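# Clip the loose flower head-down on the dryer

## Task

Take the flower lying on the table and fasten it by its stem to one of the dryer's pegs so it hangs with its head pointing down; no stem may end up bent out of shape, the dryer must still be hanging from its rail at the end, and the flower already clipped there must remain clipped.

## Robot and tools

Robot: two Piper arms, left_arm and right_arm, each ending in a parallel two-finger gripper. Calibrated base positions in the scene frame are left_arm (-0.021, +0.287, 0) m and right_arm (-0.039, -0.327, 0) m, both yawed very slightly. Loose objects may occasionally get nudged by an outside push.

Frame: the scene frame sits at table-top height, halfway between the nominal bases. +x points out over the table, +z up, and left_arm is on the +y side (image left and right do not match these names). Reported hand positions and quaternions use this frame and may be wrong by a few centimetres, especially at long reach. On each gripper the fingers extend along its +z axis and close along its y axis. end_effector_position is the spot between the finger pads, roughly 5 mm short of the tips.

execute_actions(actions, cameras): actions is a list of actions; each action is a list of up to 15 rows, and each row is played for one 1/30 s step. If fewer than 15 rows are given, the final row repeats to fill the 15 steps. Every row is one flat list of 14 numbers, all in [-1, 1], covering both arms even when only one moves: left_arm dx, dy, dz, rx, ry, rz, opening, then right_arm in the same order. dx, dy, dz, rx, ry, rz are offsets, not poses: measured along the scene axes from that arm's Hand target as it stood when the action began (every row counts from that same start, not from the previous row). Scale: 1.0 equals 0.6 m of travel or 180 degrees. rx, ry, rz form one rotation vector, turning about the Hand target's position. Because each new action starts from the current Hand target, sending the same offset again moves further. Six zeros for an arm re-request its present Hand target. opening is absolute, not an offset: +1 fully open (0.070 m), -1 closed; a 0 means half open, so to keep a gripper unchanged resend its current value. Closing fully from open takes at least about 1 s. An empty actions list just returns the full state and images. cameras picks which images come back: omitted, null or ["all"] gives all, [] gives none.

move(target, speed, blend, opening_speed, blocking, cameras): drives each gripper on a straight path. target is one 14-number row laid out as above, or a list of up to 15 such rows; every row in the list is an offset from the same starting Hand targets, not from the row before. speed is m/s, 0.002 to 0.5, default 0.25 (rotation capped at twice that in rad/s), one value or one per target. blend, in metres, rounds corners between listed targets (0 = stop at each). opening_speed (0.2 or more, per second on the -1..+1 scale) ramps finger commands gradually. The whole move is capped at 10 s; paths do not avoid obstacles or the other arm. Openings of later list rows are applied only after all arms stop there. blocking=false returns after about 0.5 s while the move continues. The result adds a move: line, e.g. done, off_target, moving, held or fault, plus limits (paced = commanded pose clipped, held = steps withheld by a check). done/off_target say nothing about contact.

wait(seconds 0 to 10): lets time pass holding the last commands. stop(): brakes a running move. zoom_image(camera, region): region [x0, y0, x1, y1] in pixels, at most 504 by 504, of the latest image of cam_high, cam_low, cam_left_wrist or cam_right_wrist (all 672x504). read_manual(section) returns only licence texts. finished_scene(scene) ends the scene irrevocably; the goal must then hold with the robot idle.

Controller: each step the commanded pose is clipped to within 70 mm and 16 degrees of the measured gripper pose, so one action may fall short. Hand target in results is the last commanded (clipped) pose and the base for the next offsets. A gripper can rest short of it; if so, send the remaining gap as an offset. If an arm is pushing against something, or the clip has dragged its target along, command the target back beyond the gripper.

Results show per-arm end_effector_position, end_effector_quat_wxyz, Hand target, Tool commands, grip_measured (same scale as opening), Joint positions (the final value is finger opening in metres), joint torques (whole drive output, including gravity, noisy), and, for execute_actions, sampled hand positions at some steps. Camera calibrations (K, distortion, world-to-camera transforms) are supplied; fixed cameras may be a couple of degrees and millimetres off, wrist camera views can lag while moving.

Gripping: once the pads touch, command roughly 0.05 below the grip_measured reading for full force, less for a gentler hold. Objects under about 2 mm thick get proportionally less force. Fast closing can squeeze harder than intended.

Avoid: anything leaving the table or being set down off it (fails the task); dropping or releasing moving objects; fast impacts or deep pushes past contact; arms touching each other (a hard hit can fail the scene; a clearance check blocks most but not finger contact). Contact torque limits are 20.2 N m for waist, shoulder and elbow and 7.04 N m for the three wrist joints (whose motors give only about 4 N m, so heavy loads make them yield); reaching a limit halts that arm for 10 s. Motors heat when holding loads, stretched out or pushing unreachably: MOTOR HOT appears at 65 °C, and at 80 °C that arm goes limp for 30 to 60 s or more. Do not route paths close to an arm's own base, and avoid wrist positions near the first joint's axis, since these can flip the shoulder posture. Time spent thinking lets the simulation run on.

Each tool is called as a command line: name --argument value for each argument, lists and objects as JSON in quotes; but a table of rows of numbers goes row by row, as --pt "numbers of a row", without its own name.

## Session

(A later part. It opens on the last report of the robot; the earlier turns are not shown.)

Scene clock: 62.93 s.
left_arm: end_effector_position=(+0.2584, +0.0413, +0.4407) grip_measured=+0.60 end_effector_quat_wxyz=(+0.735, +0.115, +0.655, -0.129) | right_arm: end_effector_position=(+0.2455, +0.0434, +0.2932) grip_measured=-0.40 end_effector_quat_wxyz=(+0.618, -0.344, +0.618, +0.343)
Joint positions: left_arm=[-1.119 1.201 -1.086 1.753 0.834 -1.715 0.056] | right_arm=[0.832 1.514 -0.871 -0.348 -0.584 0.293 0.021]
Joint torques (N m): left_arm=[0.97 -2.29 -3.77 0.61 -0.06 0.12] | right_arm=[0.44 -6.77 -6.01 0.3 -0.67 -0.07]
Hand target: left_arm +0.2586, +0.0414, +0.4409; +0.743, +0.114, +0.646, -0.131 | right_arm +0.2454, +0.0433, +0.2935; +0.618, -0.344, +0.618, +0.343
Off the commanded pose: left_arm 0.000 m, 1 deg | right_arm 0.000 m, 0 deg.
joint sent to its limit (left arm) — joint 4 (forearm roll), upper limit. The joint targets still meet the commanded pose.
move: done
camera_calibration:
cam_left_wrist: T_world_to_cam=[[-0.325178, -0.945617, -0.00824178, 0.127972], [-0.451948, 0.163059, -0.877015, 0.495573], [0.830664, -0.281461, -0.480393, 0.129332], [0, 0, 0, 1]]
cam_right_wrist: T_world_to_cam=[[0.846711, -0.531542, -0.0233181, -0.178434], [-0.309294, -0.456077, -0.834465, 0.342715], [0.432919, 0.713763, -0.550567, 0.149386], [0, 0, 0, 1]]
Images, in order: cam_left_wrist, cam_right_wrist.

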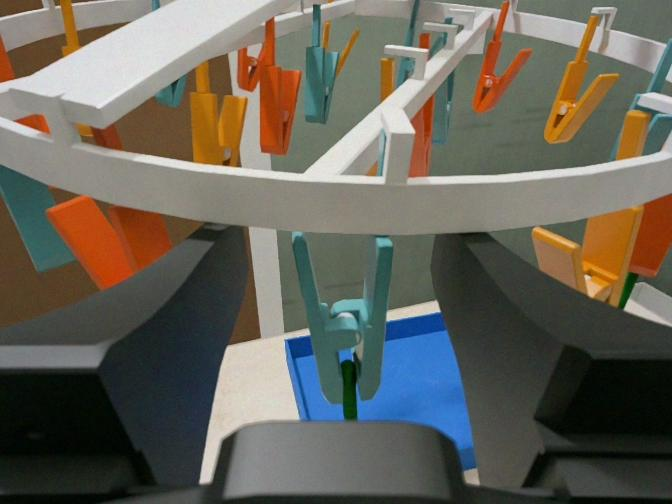

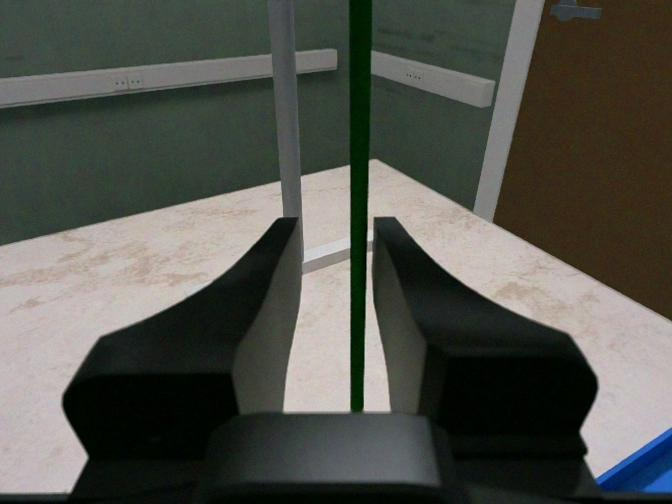

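move --target '[0,0,0,0,0,0,0.6,0,0,0,0,0,0,0.2]' --opening_speed 0.6 --cameras '["cam_right_wrist"]'

move --target '[-0.16,0.057,-0.022,0,0,0,0.6,-0.08,-0.127,-0.03,0,0,0,0.2]' --speed 0.06

wait --seconds 2

Scene clock: 64.27 s.
left_arm: end_effector_position=(+0.2584, +0.0413, +0.4407) grip_measured=+0.60 end_effector_quat_wxyz=(+0.735, +0.115, +0.655, -0.129) | right_arm: end_effector_position=(+0.2455, +0.0434, +0.2932) grip_measured=+0.20 end_effector_quat_wxyz=(+0.618, -0.344, +0.618, +0.343)
Joint positions: left_arm=[-1.119 1.201 -1.086 1.753 0.834 -1.715 0.056] | right_arm=[0.832 1.514 -0.871 -0.348 -0.584 0.293 0.042]
Joint torques (N m): left_arm=[0.98 -2.51 -3.79 0.62 0 0.14] | right_arm=[0.66 -7.22 -6 0.28 -0.69 -0.09]
Hand target: left_arm +0.2586, +0.0414, +0.4409; +0.743, +0.114, +0.646, -0.131 | right_arm +0.2454, +0.0433, +0.2935; +0.618, -0.344, +0.618, +0.343
Off the commanded pose: left_arm 0.000 m, 1 deg | right_arm 0.000 m, 0 deg.
joint sent to its limit (left arm) — joint 4 (forearm roll), upper limit. The joint targets still meet the commanded pose.
move: done
camera_calibration:
cam_right_wrist: T_world_to_cam=[[0.846711, -0.531542, -0.0233181, -0.178434], [-0.309294, -0.456077, -0.834465, 0.342715], [0.432919, 0.713763, -0.550567, 0.149386], [0, 0, 0, 1]]
Images, in order: cam_right_wrist.

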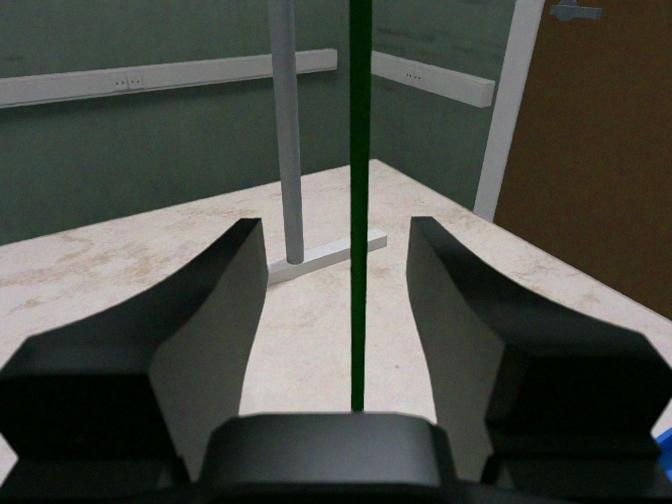

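Scene clock: 66.33 s.
left_arm: end_effector_position=(+0.1631, +0.0759, +0.4278) grip_measured=+0.60 end_effector_quat_wxyz=(+0.738, +0.156, +0.635, -0.169) | right_arm: end_effector_position=(+0.1972, -0.0332, +0.2752) grip_measured=+0.20 end_effector_quat_wxyz=(+0.618, -0.344, +0.618, +0.343)
Joint positions: left_arm=[-1.625 0.93 -0.847 1.725 1.212 -1.605 0.056] | right_arm=[0.728 1.228 -0.526 -0.482 -0.673 0.387 0.042]
Joint torques (N m): left_arm=[0.92 -0.24 -3.27 0.92 -0.02 0] | right_arm=[0.77 -3.79 -7.31 0.43 -0.69 -0.03]
Hand target: left_arm +0.1626, +0.0756, +0.4277; +0.743, +0.114, +0.646, -0.131 | right_arm +0.1974, -0.0329, +0.2755; +0.618, -0.344, +0.618, +0.343
Off the commanded pose: left_arm 0.001 m, 7 deg | right_arm 0.000 m, 0 deg.
joint sent to its limit (left arm) — joint 5 (wrist pitch), upper limit. The joint targets are off in orientation, not in position.
move: off_target (left_arm)
camera_calibration:
cam_left_wrist: T_world_to_cam=[[-0.43352, -0.900846, -0.0231611, 0.150273], [-0.399527, 0.215178, -0.89111, 0.429066], [0.807736, -0.377061, -0.453197, 0.211411], [0, 0, 0, 1]]
cam_right_wrist: T_world_to_cam=[[0.846746, -0.531496, -0.0230968, -0.178714], [-0.309029, -0.456058, -0.834573, 0.277812], [0.433039, 0.713809, -0.550413, 0.214962], [0, 0, 0, 1]]

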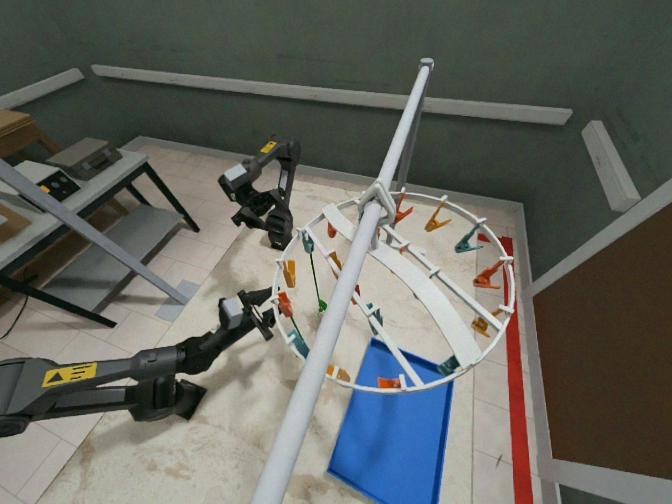

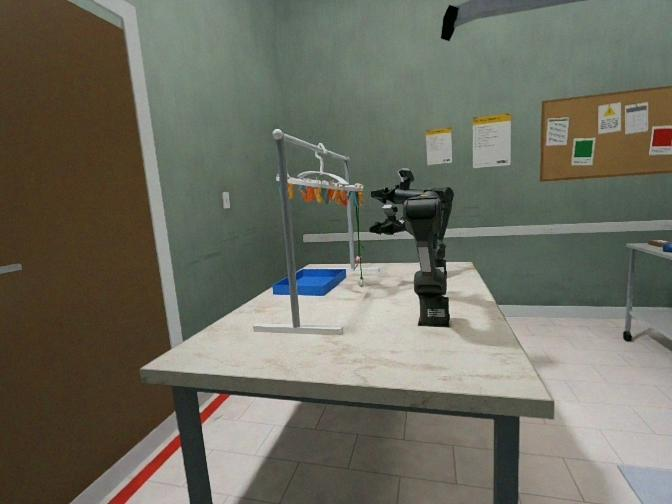

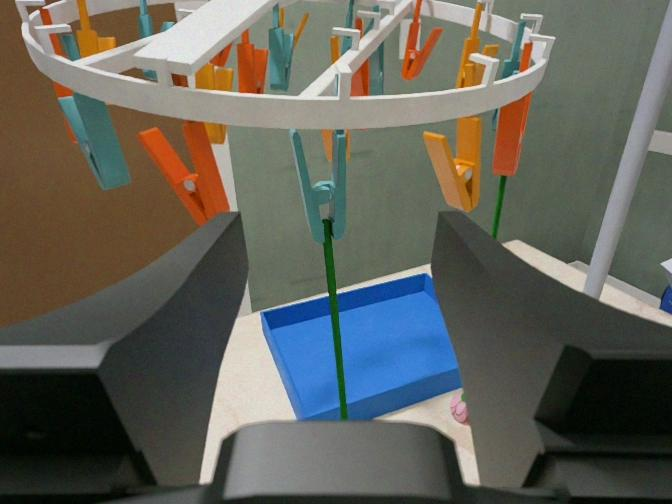

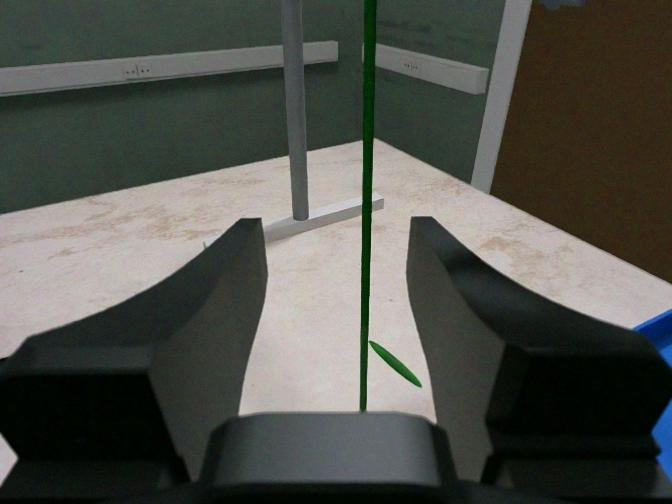

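Scene clock: 68.33 s.
left_arm: end_effector_position=(+0.1633, +0.0755, +0.4275) grip_measured=+0.60 end_effector_quat_wxyz=(+0.737, +0.156, +0.635, -0.169) | right_arm: end_effector_position=(+0.1973, -0.0330, +0.2752) grip_measured=+0.20 end_effector_quat_wxyz=(+0.618, -0.344, +0.618, +0.343)
Joint positions: left_arm=[-1.624 0.932 -0.847 1.725 1.212 -1.606 0.056] | right_arm=[0.728 1.229 -0.527 -0.482 -0.673 0.387 0.042]
Joint torques (N m): left_arm=[0.96 -0.33 -3.89 0.9 -0.08 0] | right_arm=[1.08 -3.74 -6.76 0.46 -0.6 -0.11]
Hand target: left_arm +0.1626, +0.0756, +0.4277; +0.743, +0.114, +0.646, -0.131 | right_arm +0.1974, -0.0329, +0.2755; +0.618, -0.344, +0.618, +0.343
Tool commands: left_gripper/opening=+0.6 right_gripper/opening=+0.2
Off the commanded pose: left_arm 0.001 m, 7 deg | right_arm 0.000 m, 0 deg.
wait: 2.00 s; at rest by 0.17 s
camera_calibration:
cam_left_wrist: T_world_to_cam=[[-0.43284, -0.901153, -0.0239562, 0.150236], [-0.39988, 0.215751, -0.890813, 0.428784], [0.807927, -0.376, -0.453738, 0.21113], [0, 0, 0, 1]]
cam_right_wrist: T_world_to_cam=[[0.846746, -0.531496, -0.0230919, -0.178785], [-0.309018, -0.456048, -0.834582, 0.277996], [0.433046, 0.713815, -0.550399, 0.21479], [0, 0, 0, 1]]

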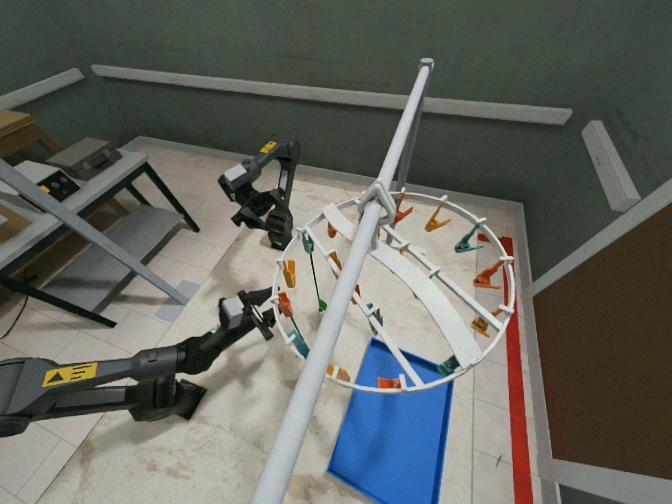

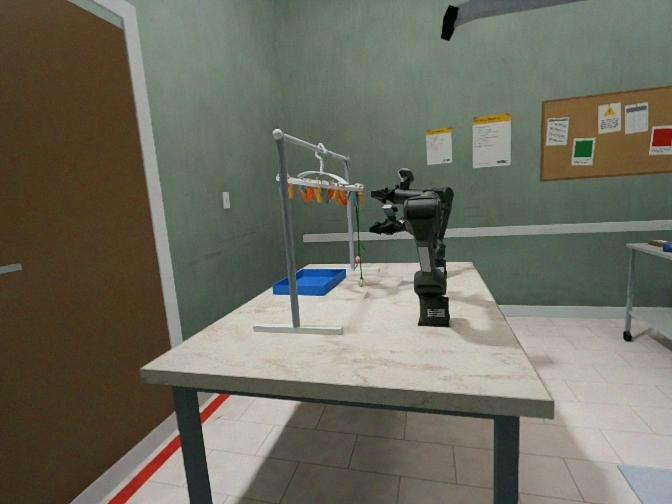

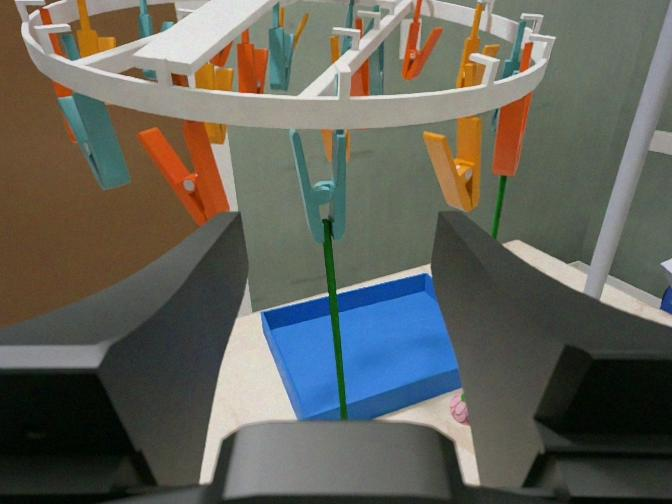

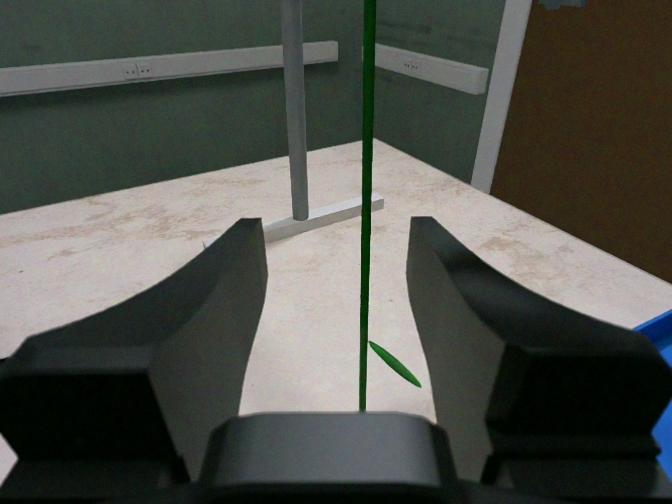

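finished_scene --scene 2

The scene is finished: the task was done.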